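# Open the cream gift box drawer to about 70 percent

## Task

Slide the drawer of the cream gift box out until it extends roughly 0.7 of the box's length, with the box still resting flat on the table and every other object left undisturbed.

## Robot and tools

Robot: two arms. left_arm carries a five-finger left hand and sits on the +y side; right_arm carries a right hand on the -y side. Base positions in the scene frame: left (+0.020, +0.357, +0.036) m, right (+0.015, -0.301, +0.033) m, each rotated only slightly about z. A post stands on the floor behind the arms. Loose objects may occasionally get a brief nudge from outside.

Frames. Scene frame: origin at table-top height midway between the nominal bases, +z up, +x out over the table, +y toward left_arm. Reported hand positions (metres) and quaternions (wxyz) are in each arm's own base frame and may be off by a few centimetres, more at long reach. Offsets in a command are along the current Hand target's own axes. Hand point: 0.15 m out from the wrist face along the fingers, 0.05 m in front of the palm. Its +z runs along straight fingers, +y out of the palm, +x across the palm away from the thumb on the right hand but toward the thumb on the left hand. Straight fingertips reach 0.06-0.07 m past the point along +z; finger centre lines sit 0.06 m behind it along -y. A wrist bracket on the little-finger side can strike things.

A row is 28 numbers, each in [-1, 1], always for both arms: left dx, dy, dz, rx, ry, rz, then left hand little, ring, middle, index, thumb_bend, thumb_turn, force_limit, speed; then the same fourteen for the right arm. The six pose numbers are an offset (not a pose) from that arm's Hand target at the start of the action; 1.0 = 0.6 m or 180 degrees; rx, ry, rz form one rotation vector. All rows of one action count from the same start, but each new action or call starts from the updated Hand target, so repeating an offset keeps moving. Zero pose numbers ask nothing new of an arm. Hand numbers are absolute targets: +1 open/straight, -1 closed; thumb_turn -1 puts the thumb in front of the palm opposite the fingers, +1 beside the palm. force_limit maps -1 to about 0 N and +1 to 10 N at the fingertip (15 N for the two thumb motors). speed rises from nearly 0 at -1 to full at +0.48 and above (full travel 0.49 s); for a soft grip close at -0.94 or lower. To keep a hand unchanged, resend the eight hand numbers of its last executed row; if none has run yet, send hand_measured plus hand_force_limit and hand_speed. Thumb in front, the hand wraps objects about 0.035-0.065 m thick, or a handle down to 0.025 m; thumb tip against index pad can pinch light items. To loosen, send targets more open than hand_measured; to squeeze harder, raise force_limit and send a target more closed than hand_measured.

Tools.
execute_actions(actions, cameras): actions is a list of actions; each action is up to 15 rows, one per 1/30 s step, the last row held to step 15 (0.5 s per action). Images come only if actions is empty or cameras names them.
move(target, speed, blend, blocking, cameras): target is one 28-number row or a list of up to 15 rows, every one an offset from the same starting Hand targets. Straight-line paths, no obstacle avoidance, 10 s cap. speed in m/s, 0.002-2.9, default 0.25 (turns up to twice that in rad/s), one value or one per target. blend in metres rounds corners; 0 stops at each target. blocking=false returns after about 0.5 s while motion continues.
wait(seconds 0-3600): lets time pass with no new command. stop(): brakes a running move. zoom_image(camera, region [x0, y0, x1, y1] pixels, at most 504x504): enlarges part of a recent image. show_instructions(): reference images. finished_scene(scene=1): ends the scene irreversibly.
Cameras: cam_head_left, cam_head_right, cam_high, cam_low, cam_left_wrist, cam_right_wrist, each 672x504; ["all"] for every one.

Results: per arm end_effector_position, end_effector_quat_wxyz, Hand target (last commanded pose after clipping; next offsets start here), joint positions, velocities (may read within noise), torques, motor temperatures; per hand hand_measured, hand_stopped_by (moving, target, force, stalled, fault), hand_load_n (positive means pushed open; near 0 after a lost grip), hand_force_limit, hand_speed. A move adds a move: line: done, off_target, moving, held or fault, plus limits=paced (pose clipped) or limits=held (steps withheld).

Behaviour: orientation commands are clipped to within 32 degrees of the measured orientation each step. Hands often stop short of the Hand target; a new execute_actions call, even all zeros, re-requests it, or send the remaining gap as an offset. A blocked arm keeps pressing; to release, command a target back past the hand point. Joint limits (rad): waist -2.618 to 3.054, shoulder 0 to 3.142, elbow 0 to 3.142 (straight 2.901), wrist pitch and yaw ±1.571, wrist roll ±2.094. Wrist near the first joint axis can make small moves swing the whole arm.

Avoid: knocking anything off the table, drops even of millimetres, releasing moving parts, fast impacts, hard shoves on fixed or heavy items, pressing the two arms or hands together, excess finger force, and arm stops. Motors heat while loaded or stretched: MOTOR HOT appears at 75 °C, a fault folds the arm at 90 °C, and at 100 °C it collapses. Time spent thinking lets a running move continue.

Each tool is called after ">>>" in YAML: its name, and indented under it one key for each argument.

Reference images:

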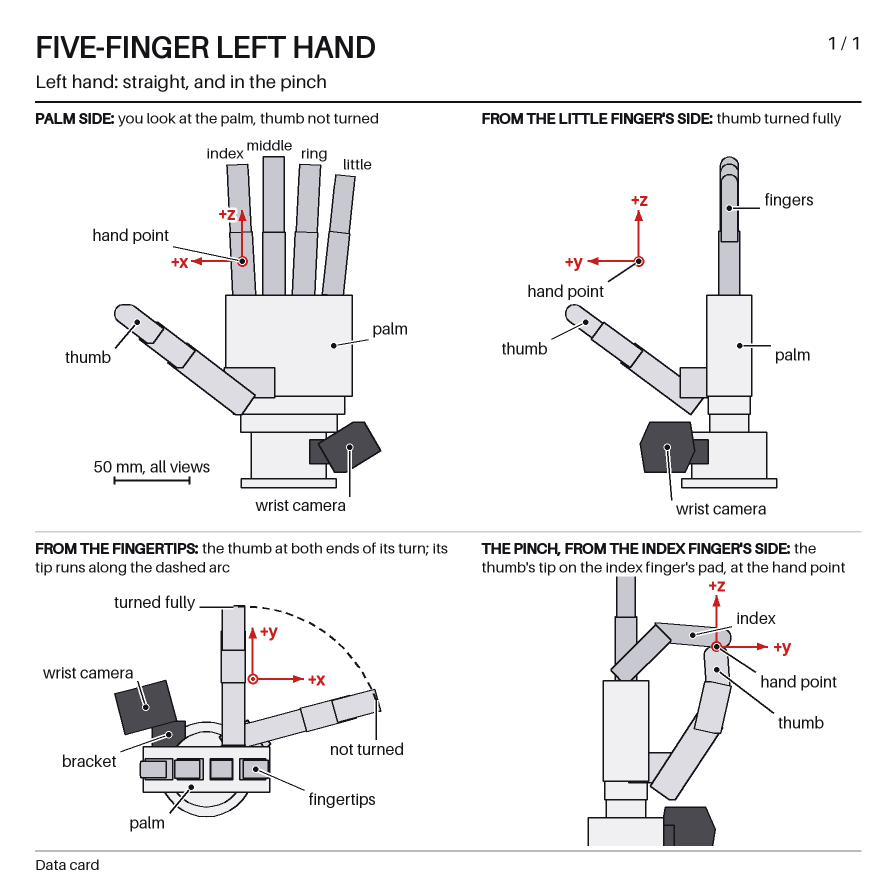

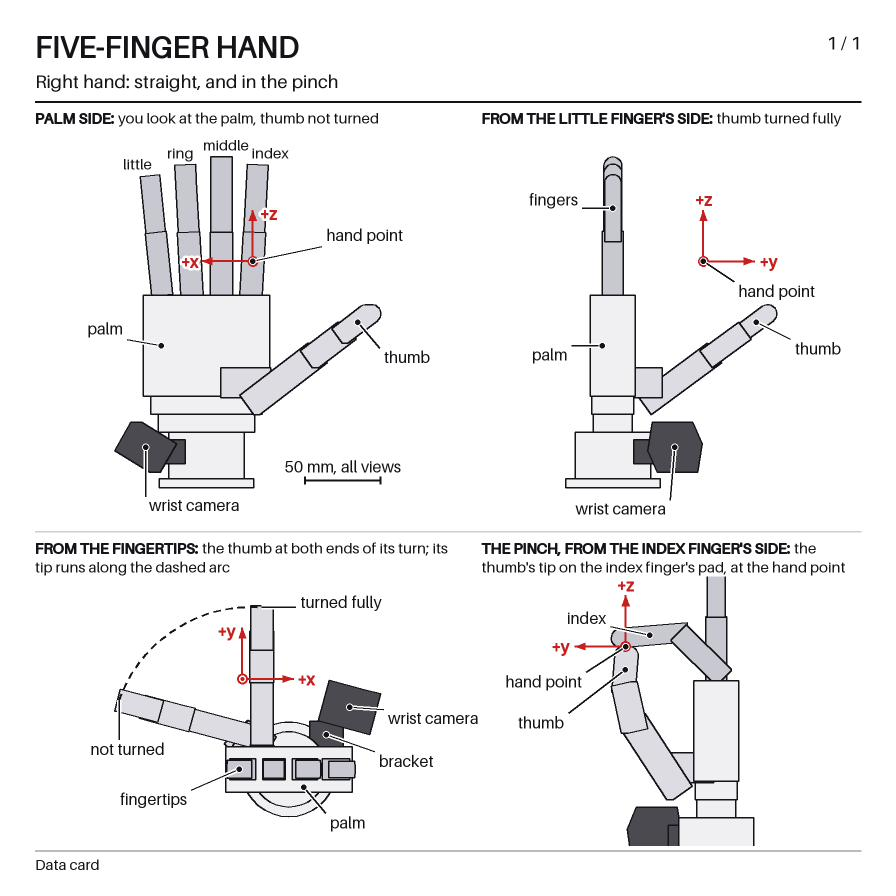

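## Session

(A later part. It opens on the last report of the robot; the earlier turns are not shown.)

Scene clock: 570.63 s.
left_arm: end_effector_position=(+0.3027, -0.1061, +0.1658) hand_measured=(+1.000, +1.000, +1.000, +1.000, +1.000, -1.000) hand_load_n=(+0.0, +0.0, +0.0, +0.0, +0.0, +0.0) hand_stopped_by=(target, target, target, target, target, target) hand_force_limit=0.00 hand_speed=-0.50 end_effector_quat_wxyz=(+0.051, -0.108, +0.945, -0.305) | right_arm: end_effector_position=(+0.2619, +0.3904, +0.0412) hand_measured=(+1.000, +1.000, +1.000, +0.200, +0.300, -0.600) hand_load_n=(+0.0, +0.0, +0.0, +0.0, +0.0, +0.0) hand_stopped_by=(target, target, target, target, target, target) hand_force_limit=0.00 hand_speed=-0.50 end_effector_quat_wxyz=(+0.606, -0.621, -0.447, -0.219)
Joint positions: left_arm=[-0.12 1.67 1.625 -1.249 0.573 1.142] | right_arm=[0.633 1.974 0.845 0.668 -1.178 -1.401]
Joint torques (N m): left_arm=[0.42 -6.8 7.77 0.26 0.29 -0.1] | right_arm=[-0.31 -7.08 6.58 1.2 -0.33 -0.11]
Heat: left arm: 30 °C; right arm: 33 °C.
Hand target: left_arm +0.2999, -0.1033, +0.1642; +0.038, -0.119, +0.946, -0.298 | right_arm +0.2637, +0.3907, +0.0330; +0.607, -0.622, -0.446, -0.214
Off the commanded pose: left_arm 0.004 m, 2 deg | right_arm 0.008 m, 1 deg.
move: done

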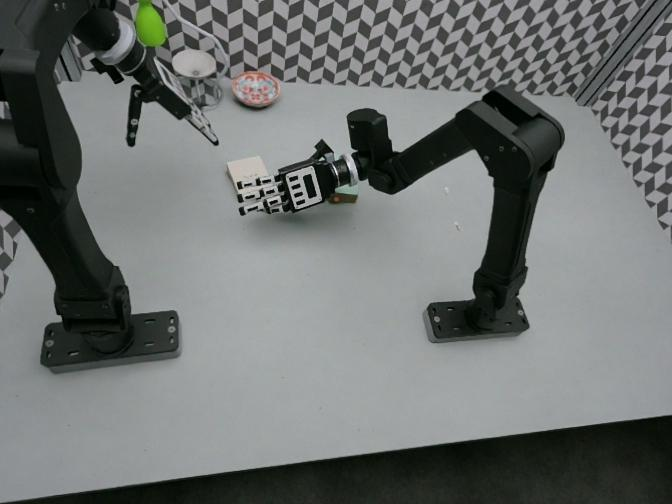

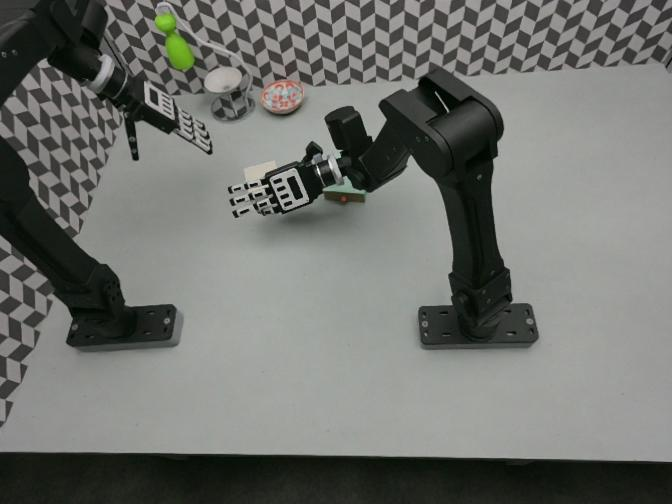

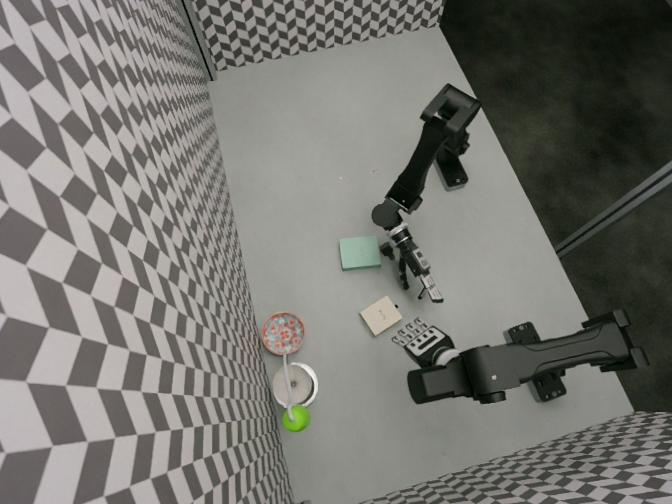

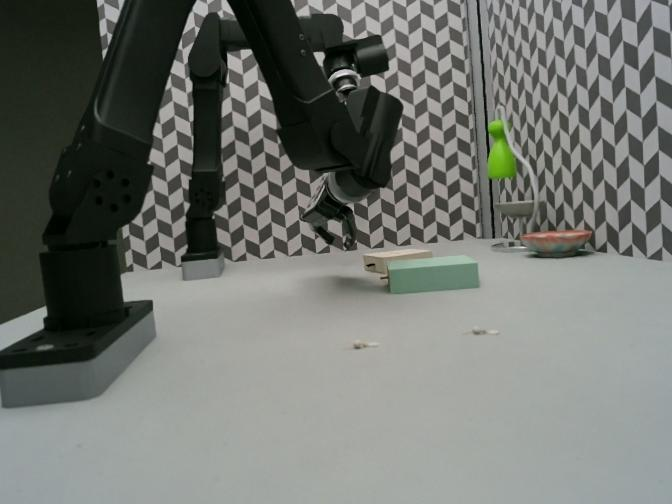

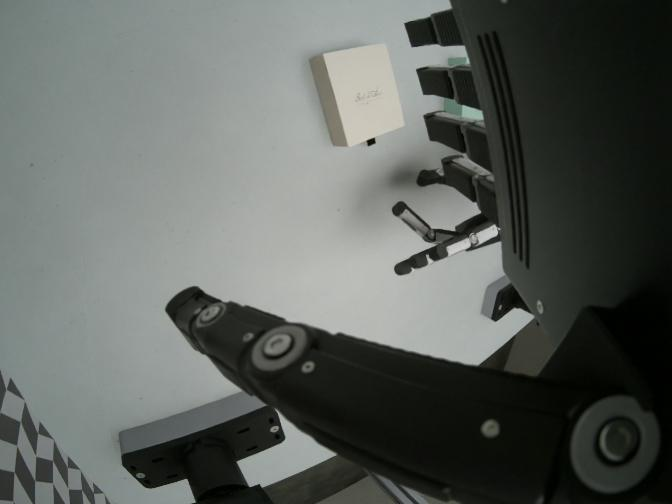

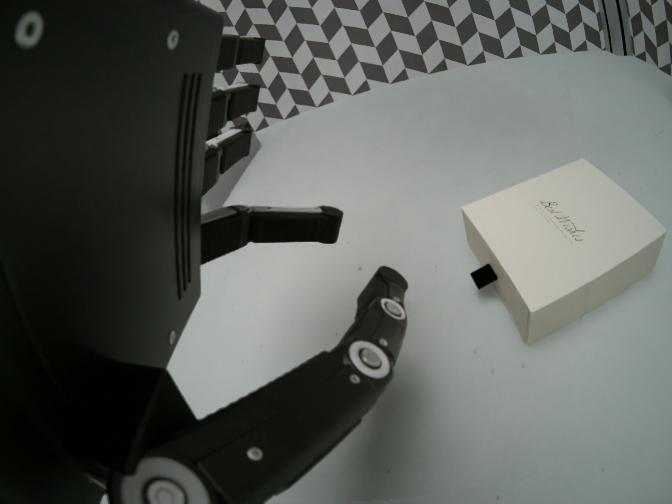

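>>> move:
  target: [0, 0, 0, 0, 0, 0, 1, 1, 1, 1, 1, -1, 0, -0.5, -0.0440, 0.0562, 0.0068, 0, 0, 0, 1, 1, 1, 0.3, 0.05, -0.6, 0, -0.5]
  speed: 0.08
  cameras: ["cam_high", "cam_low", "cam_left_wrist", "cam_right_wrist"]

>>> zoom_image:
  camera: "cam_right_wrist"
  region: [260, 150, 560, 375]

>>> zoom_image:
  camera: "cam_high"
  region: [360, 250, 460, 340]

>>> zoom_image:
  camera: "cam_low"
  region: [280, 200, 440, 300]

Scene clock: 628.70 s.
left_arm: end_effector_position=(+0.3027, -0.1061, +0.1658) hand_measured=(+1.000, +1.000, +1.000, +1.000, +1.000, -1.000) hand_load_n=(+0.0, -0.5, +0.0, +0.0, +0.0, +0.0) hand_stopped_by=(target, target, target, target, target, target) hand_force_limit=0.00 hand_speed=-0.50 end_effector_quat_wxyz=(+0.051, -0.108, +0.945, -0.305) | right_arm: end_effector_position=(+0.2748, +0.3913, +0.0018) hand_measured=(+1.000, +1.000, +1.000, +0.300, +0.050, -0.600) hand_load_n=(+0.0, +0.0, +0.5, +0.0, +0.0, +0.0) hand_stopped_by=(target, target, target, target, target, target) hand_force_limit=0.00 hand_speed=-0.50 end_effector_quat_wxyz=(+0.606, -0.622, -0.446, -0.218)
Joint positions: left_arm=[-0.12 1.67 1.625 -1.249 0.573 1.142] | right_arm=[0.614 2.134 0.881 0.771 -1.195 -1.42]
Joint torques (N m): left_arm=[0.38 -6.8 7.75 0.26 0.29 -0.1] | right_arm=[-0.34 -7.51 6.17 1.16 -0.33 -0.17]
Motor temperatures (°C): left_arm=[24 27 30 25 26 23] | right_arm=[24 28 28 35 27 25]
Heat: left arm: 30 °C; right arm: 35 °C.
Hand target: left_arm +0.2999, -0.1033, +0.1642; +0.038, -0.119, +0.946, -0.298 | right_arm +0.2767, +0.3913, -0.0080; +0.607, -0.623, -0.446, -0.214
Off the commanded pose: left_arm 0.004 m, 2 deg | right_arm 0.010 m, 0 deg.
move: done

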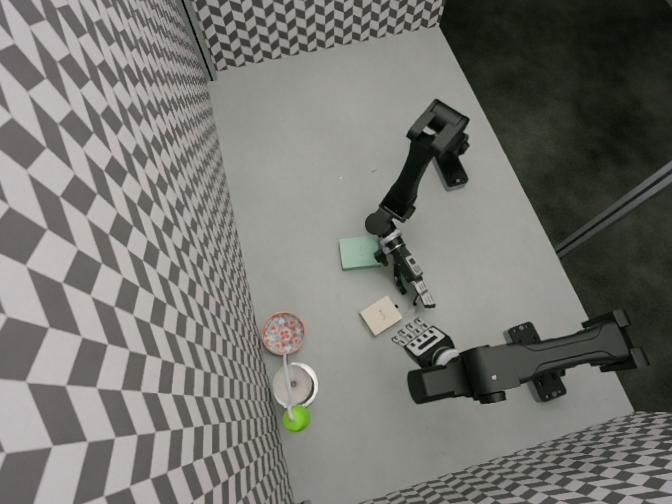

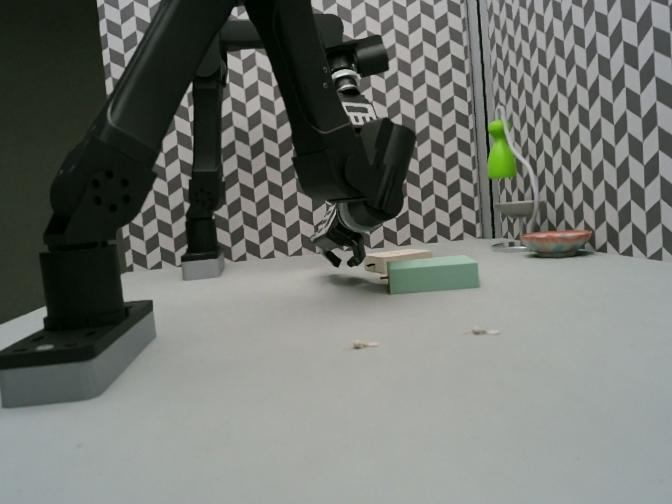

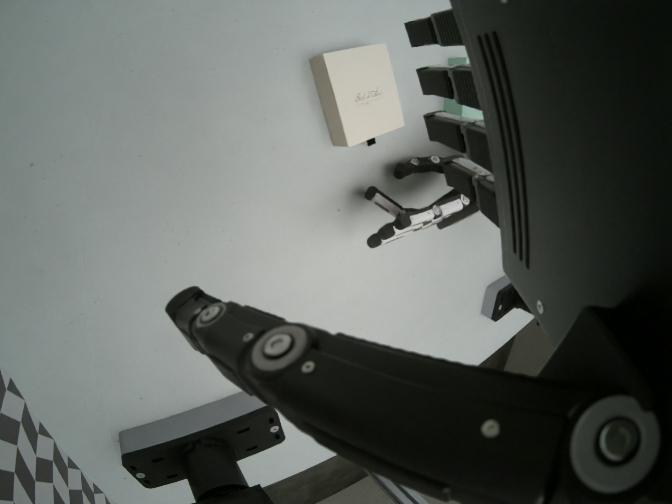

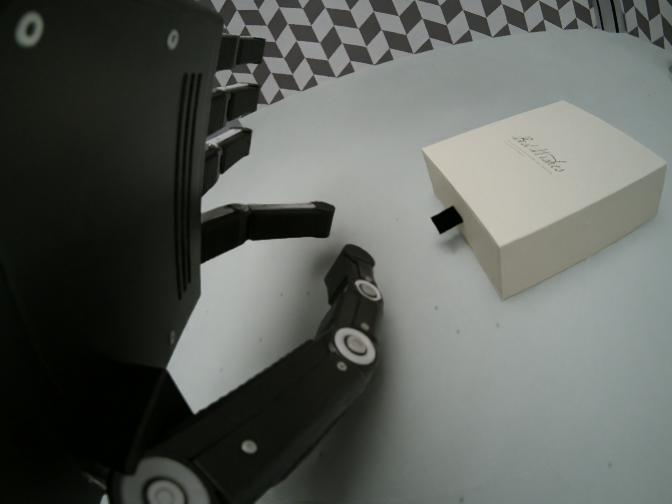

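Scaled by 1.680 from the camera's image (finer frame: 960x720).

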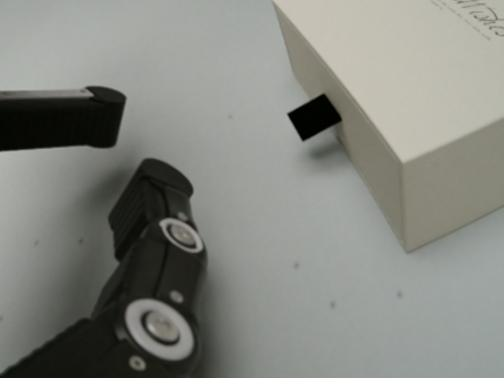

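Scaled by 5.040 from the camera's image (finer frame: 960x720).

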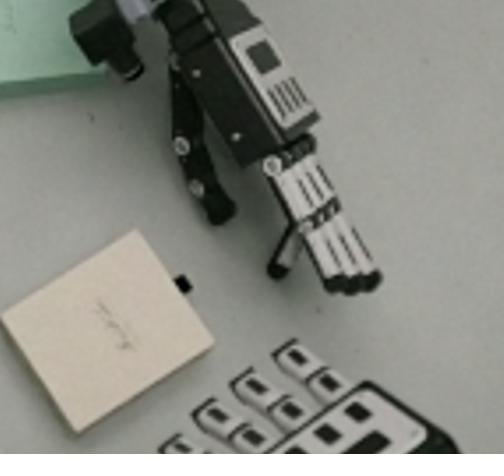

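Scaled by 3.150 from the camera's image (finer frame: 960x720).

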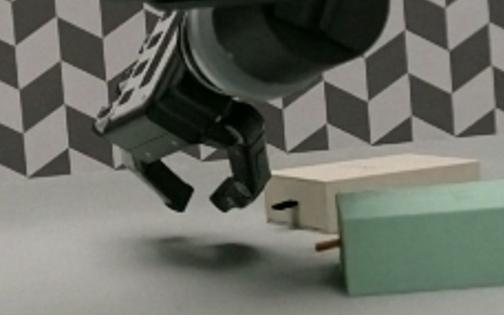

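>>> zoom_image:
  camera: "cam_low"
  region: [310, 225, 410, 300]

>>> zoom_image:
  camera: "cam_left_wrist"
  region: [300, 40, 480, 265]

Scaled by 5.040 from the camera's image (finer frame: 960x720).

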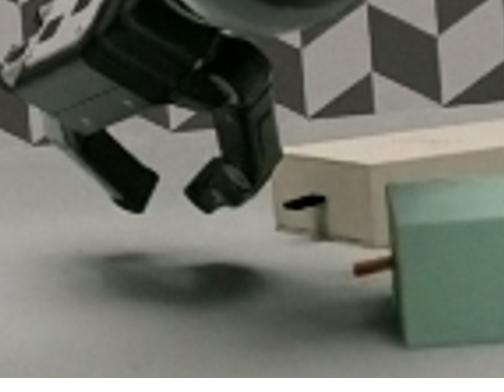

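Scaled by 2.240 from the camera's image (finer frame: 960x720).

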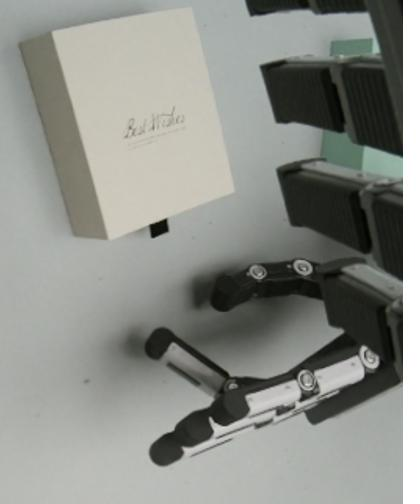

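>>> move:
  target: [0, 0, 0, 0, 0, 0, 1, 1, 1, 1, 1, -1, 0, -0.5, 0.0143, 0.0205, 0, 0, 0, 0, 1, 1, 1, 0.3, 0.05, -0.6, 0, -0.5]
  speed: 0.08
  cameras: ["cam_high", "cam_low", "cam_left_wrist", "cam_right_wrist"]

>>> zoom_image:
  camera: "cam_right_wrist"
  region: [260, 150, 560, 375]

>>> zoom_image:
  camera: "cam_high"
  region: [360, 250, 460, 340]

>>> zoom_image:
  camera: "cam_low"
  region: [310, 225, 410, 300]

Scene clock: 713.03 s.
left_arm: end_effector_position=(+0.3027, -0.1061, +0.1658) hand_measured=(+1.000, +1.000, +1.000, +1.000, +1.000, -1.000) hand_load_n=(-0.5, +0.0, +0.0, +0.5, +0.0, +0.0) hand_stopped_by=(target, target, target, target, target, target) hand_force_limit=0.00 hand_speed=-0.50 end_effector_quat_wxyz=(+0.051, -0.108, +0.945, -0.305) | right_arm: end_effector_position=(+0.2938, +0.3979, +0.0100) hand_measured=(+1.000, +1.000, +1.000, +0.300, +0.050, -0.600) hand_load_n=(+0.0, +0.0, +0.0, +0.0, +0.5, +0.0) hand_stopped_by=(target, target, target, target, target, target) hand_force_limit=0.00 hand_speed=-0.50 end_effector_quat_wxyz=(+0.606, -0.612, -0.451, -0.232)
Joint positions: left_arm=[-0.12 1.67 1.625 -1.249 0.573 1.142] | right_arm=[0.599 2.158 0.95 0.751 -1.206 -1.431]
Joint torques (N m): left_arm=[0.42 -6.8 7.75 0.25 0.28 -0.1] | right_arm=[-0.21 -7.68 6.06 0.93 -0.34 -0.21]
Heat: left arm: 30 °C; right arm: 33 °C.
Hand target: left_arm +0.2999, -0.1033, +0.1642; +0.038, -0.119, +0.946, -0.298 | right_arm +0.2910, +0.3955, -0.0080; +0.607, -0.622, -0.446, -0.214
Off the commanded pose: left_arm 0.004 m, 2 deg | right_arm 0.018 m, 3 deg.
move: off_target (right_arm)

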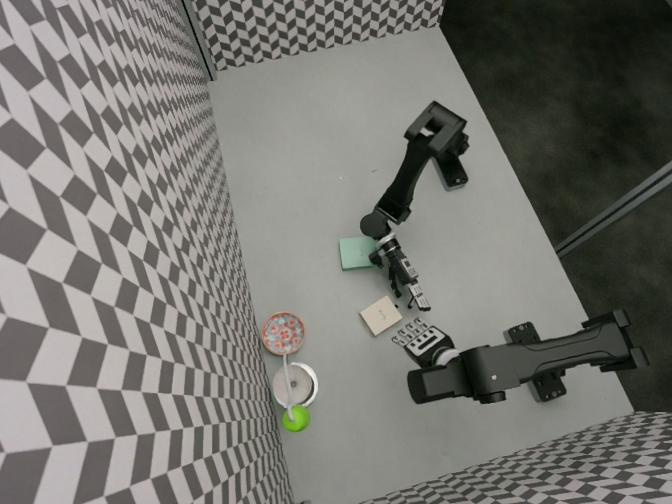

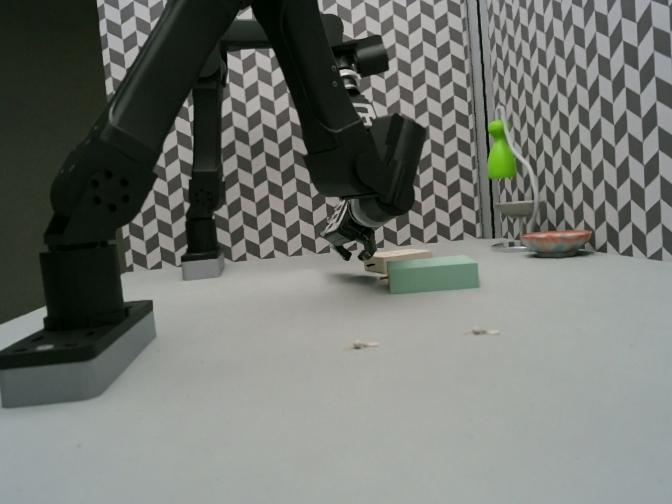

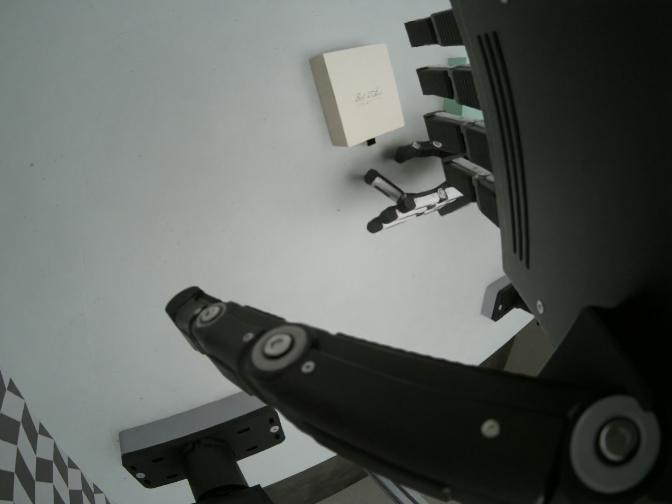

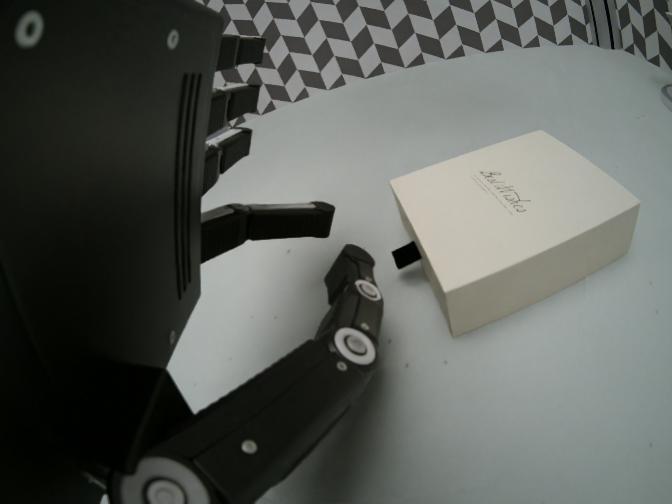

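Scaled by 1.680 from the camera's image (finer frame: 960x720).

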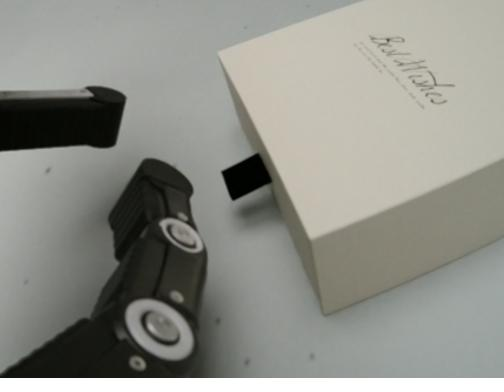

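Scaled by 5.040 from the camera's image (finer frame: 960x720).

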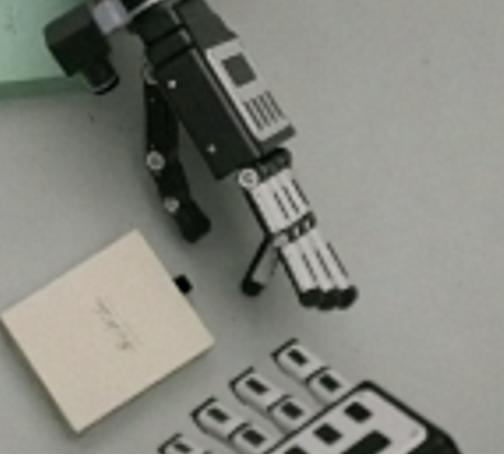

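Scaled by 5.040 from the camera's image (finer frame: 960x720).

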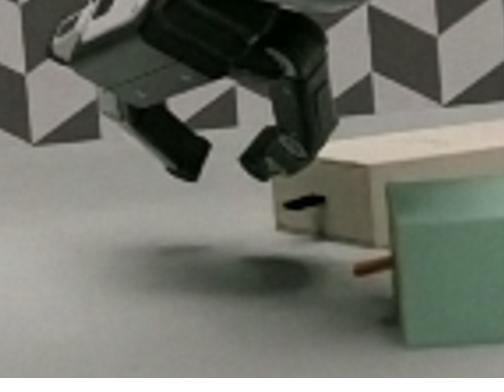

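>>> execute_actions:
  actions:
    - [[0, 0, 0, 0, 0, 0, 1, 1, 1, 1, 1, -1, 0, -0.5, 0, 0, 0, 0, 0, 0, 1, 1, 1, 0.3, 0.05, -0.6, 0, -0.5]]
    - [[0, 0, 0, 0, 0, 0, 1, 1, 1, 1, 1, -1, 0, -0.5, 0, 0, 0, 0, 0, 0, 1, 1, 1, 0.3, 0.05, -0.6, 0, -0.5]]
  cameras: []

Scene clock: 727.47 s.
left_arm: end_effector_position=(+0.3027, -0.1061, +0.1658) hand_measured=(+1.000, +1.000, +1.000, +1.000, +1.000, -1.000) hand_load_n=(+0.0, +0.0, +0.0, +0.0, +0.0, +0.0) hand_stopped_by=(target, target, target, target, target, target) hand_force_limit=0.00 hand_speed=-0.50 end_effector_quat_wxyz=(+0.051, -0.108, +0.945, -0.305) | right_arm: end_effector_position=(+0.2937, +0.3978, +0.0097) hand_measured=(+1.000, +1.000, +1.000, +0.300, +0.050, -0.600) hand_load_n=(+0.0, +0.0, +0.0, +0.0, +0.5, +0.5) hand_stopped_by=(target, target, target, target, target, target) hand_force_limit=0.00 hand_speed=-0.50 end_effector_quat_wxyz=(+0.606, -0.612, -0.451, -0.232)
Joint positions: left_arm=[-0.12 1.67 1.625 -1.249 0.573 1.142] | right_arm=[0.599 2.158 0.95 0.749 -1.206 -1.433]
Joint torques (N m): left_arm=[0.38 -6.8 7.75 0.26 0.3 -0.1] | right_arm=[-0.18 -7.66 6.11 0.91 -0.32 -0.2]
Heat: left arm: 30 °C; right arm: 33 °C.
Hand target: left_arm +0.2999, -0.1033, +0.1642; +0.038, -0.119, +0.946, -0.298 | right_arm +0.2910, +0.3955, -0.0081; +0.607, -0.622, -0.446, -0.214
Off the commanded pose: left_arm 0.004 m, 2 deg | right_arm 0.018 m, 2 deg.

>>> move:
  target:
    - [0, 0, 0, 0, 0, 0, 1, 1, 1, 1, 1, -1, 0, -0.5, -0.0177, 0.0124, 0.0038, 0, 0, 0, 1, 1, 1, 0.3, 0.05, -0.6, 0, -0.5]
    - [0, 0, 0, 0, 0, 0, 1, 1, 1, 1, 1, -1, 0, -0.5, -0.0109, 0.0233, 0.0002, 0, 0, 0, 1, 1, 1, 0.3, 0.05, -0.6, 0, -0.5]
  speed: 0.06
  cameras: ["cam_high", "cam_low", "cam_left_wrist", "cam_right_wrist"]

>>> zoom_image:
  camera: "cam_right_wrist"
  region: [260, 150, 560, 375]

>>> zoom_image:
  camera: "cam_high"
  region: [360, 250, 460, 340]

>>> zoom_image:
  camera: "cam_low"
  region: [310, 225, 410, 300]

Scene clock: 760.97 s.
left_arm: end_effector_position=(+0.3027, -0.1061, +0.1658) hand_measured=(+1.000, +1.000, +1.000, +1.000, +1.000, -1.000) hand_load_n=(+0.0, +0.0, +0.0, +0.0, +0.0, +0.0) hand_stopped_by=(target, target, target, target, target, target) hand_force_limit=0.00 hand_speed=-0.50 end_effector_quat_wxyz=(+0.051, -0.108, +0.945, -0.305) | right_arm: end_effector_position=(+0.3023, +0.3985, -0.0026) hand_measured=(+1.000, +1.000, +1.000, +0.300, +0.050, -0.600) hand_load_n=(+0.0, +0.0, +0.0, +0.0, +0.0, +0.5) hand_stopped_by=(target, target, target, target, target, target) hand_force_limit=0.00 hand_speed=-0.50 end_effector_quat_wxyz=(+0.606, -0.612, -0.452, -0.232)
Joint positions: left_arm=[-0.12 1.67 1.625 -1.249 0.573 1.142] | right_arm=[0.588 2.214 0.986 0.756 -1.216 -1.448]
Joint torques (N m): left_arm=[0.36 -6.8 7.75 0.26 0.29 -0.09] | right_arm=[-0.28 -7.97 5.87 0.91 -0.34 -0.21]
Heat: left arm: 30 °C; right arm: 32 °C.
Hand target: left_arm +0.2999, -0.1033, +0.1642; +0.038, -0.119, +0.946, -0.298 | right_arm +0.2992, +0.3955, -0.0211; +0.607, -0.622, -0.446, -0.214
Off the commanded pose: left_arm 0.004 m, 2 deg | right_arm 0.019 m, 3 deg.
move: off_target (right_arm)

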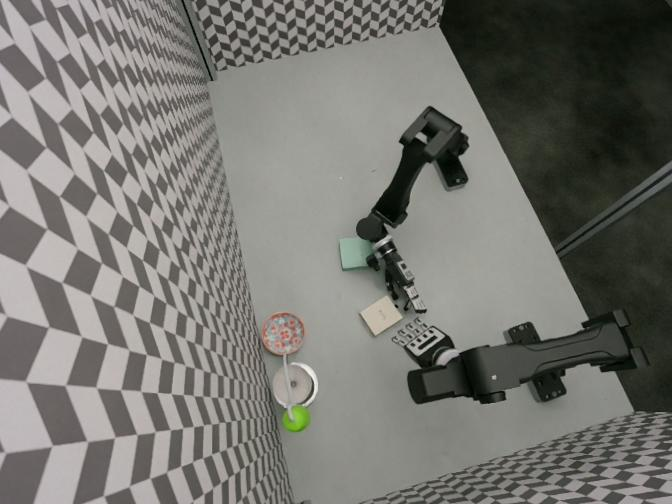

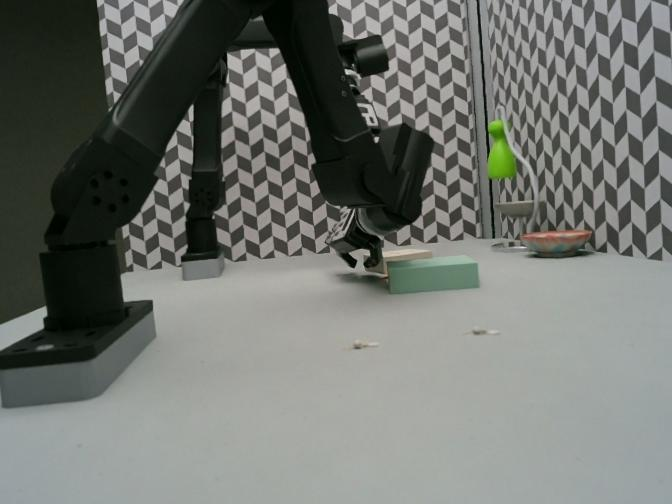

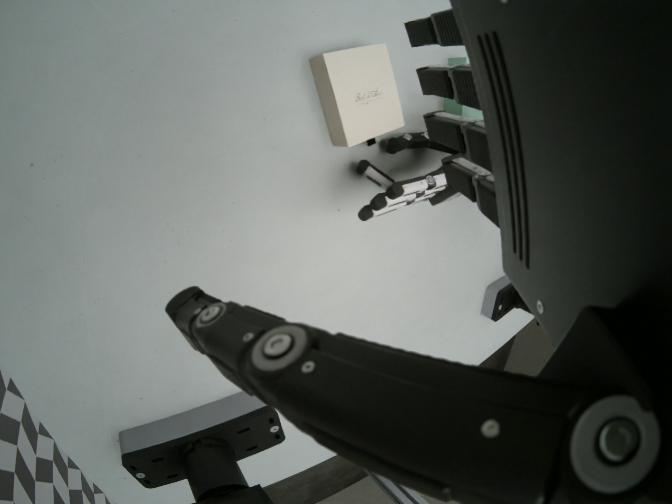

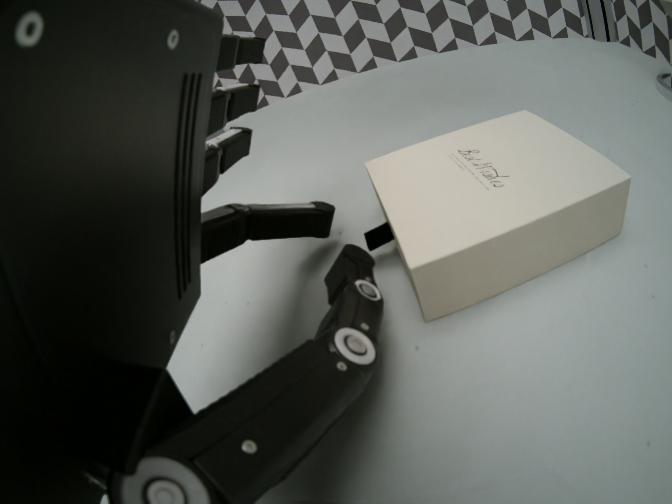

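Scaled by 1.680 from the camera's image (finer frame: 960x720).

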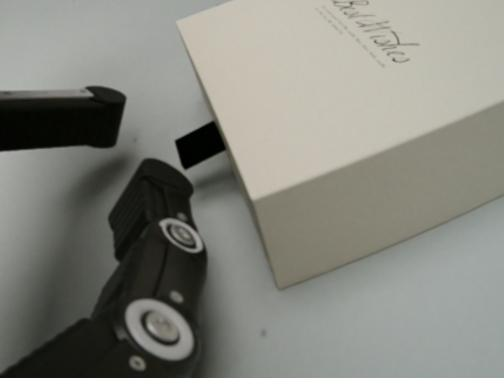

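Scaled by 5.040 from the camera's image (finer frame: 960x720).

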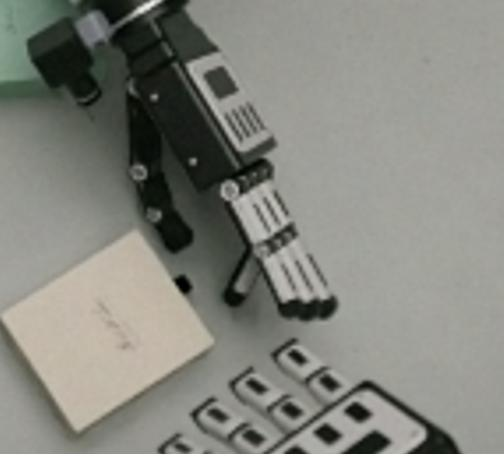

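Scaled by 5.040 from the camera's image (finer frame: 960x720).

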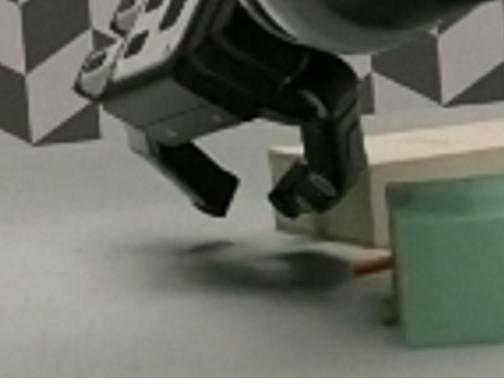

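>>> move:
  target: [0, 0, 0, 0, 0, 0, 1, 1, 1, 1, 1, -1, 0, -0.5, 0.0037, 0.0087, 0.0082, 0, 0, 0, 1, 1, 1, 0.3, 0.05, -0.6, 0, -0.5]
  speed: 0.05
  cameras: ["cam_high", "cam_low", "cam_left_wrist", "cam_right_wrist"]

>>> zoom_image:
  camera: "cam_right_wrist"
  region: [280, 180, 480, 330]

>>> zoom_image:
  camera: "cam_high"
  region: [360, 250, 460, 340]

>>> zoom_image:
  camera: "cam_low"
  region: [320, 235, 400, 295]

>>> zoom_image:
  camera: "cam_left_wrist"
  region: [320, 60, 460, 240]

Scene clock: 784.47 s.
left_arm: end_effector_position=(+0.3027, -0.1061, +0.1658) hand_measured=(+1.000, +1.000, +1.000, +1.000, +1.000, -1.000) hand_load_n=(+0.0, +0.0, +0.5, +0.0, +0.0, +0.0) hand_stopped_by=(target, target, target, target, target, target) hand_force_limit=0.00 hand_speed=-0.50 end_effector_quat_wxyz=(+0.051, -0.108, +0.945, -0.305) | right_arm: end_effector_position=(+0.3077, +0.4022, -0.0040) hand_measured=(+1.000, +1.000, +1.000, +0.300, +0.050, -0.600) hand_load_n=(+0.0, +0.0, +0.0, +0.0, +0.0, +0.0) hand_stopped_by=(target, target, target, target, target, target) hand_force_limit=0.00 hand_speed=-0.50 end_effector_quat_wxyz=(+0.606, -0.610, -0.453, -0.234)
Joint positions: left_arm=[-0.12 1.67 1.625 -1.249 0.573 1.142] | right_arm=[0.588 2.235 1.014 0.755 -1.217 -1.449]
Joint torques (N m): left_arm=[0.38 -6.79 7.73 0.25 0.29 -0.1] | right_arm=[0.31 -8.16 6.17 0.92 -0.27 -0.11]
Heat: left arm: 30 °C; right arm: 33 °C.
Hand target: left_arm +0.2999, -0.1033, +0.1642; +0.038, -0.119, +0.946, -0.298 | right_arm +0.3031, +0.4015, -0.0233; +0.607, -0.622, -0.446, -0.214
Off the commanded pose: left_arm 0.004 m, 2 deg | right_arm 0.020 m, 3 deg.
move: off_target (right_arm)

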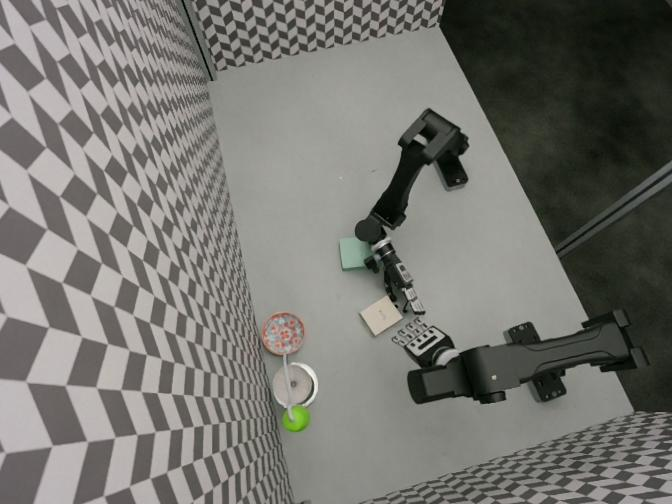

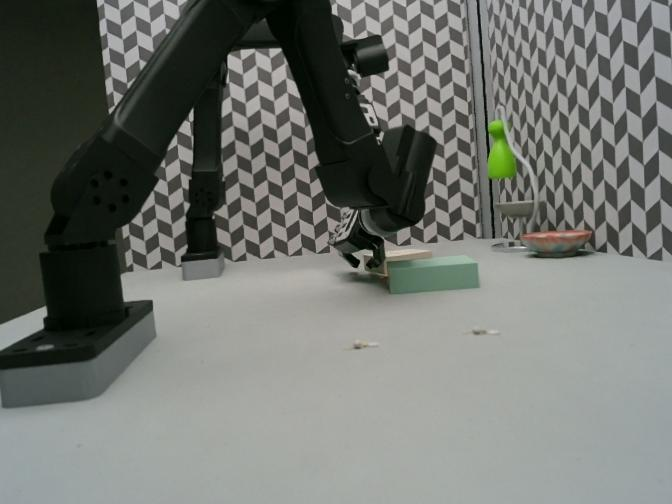

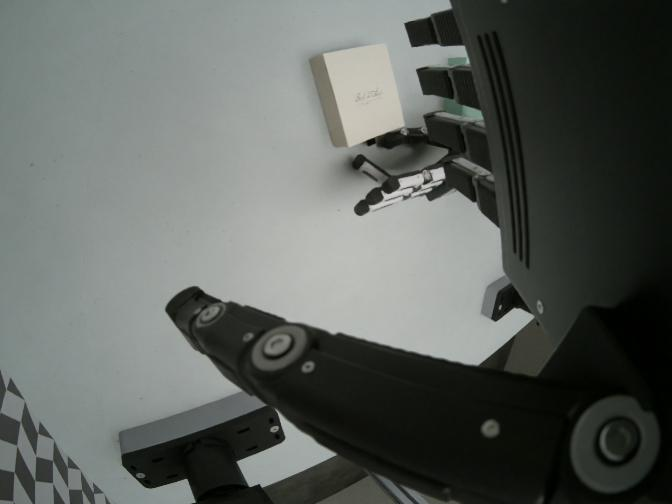

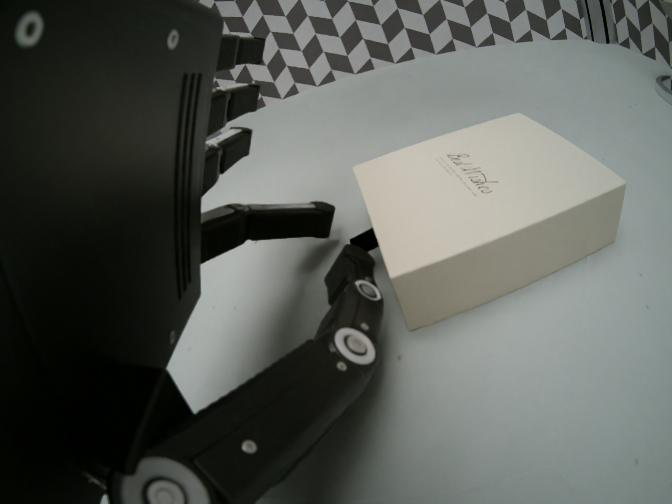

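Scaled by 2.520 from the camera's image (finer frame: 960x720).

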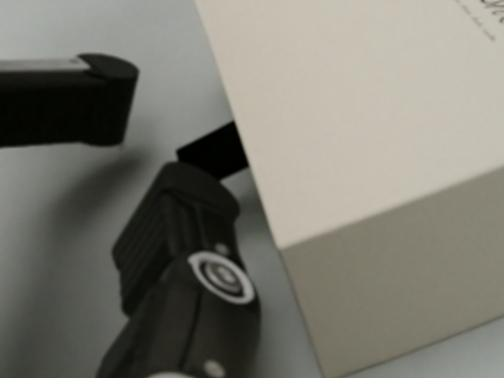

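Scaled by 5.040 from the camera's image (finer frame: 960x720).

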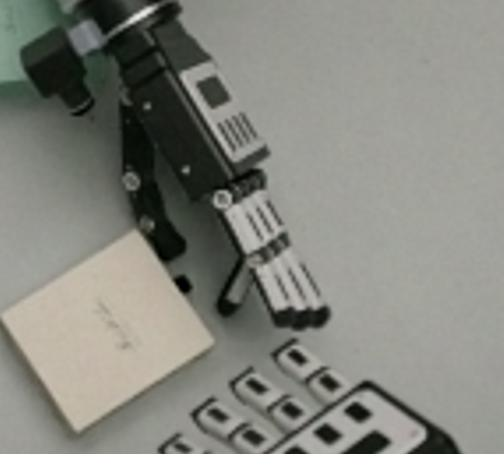

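Scaled by 6.300 from the camera's image (finer frame: 960x720).

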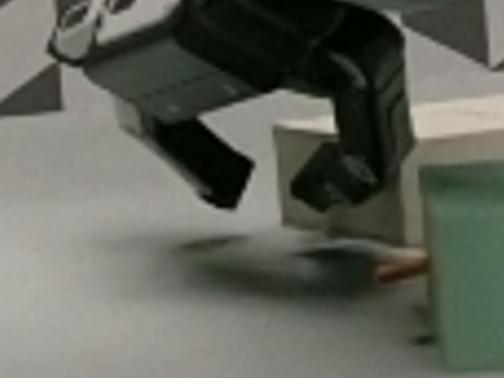

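Scaled by 2.800 from the camera's image (finer frame: 960x720).

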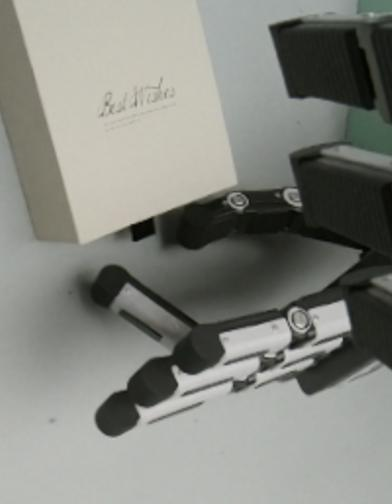

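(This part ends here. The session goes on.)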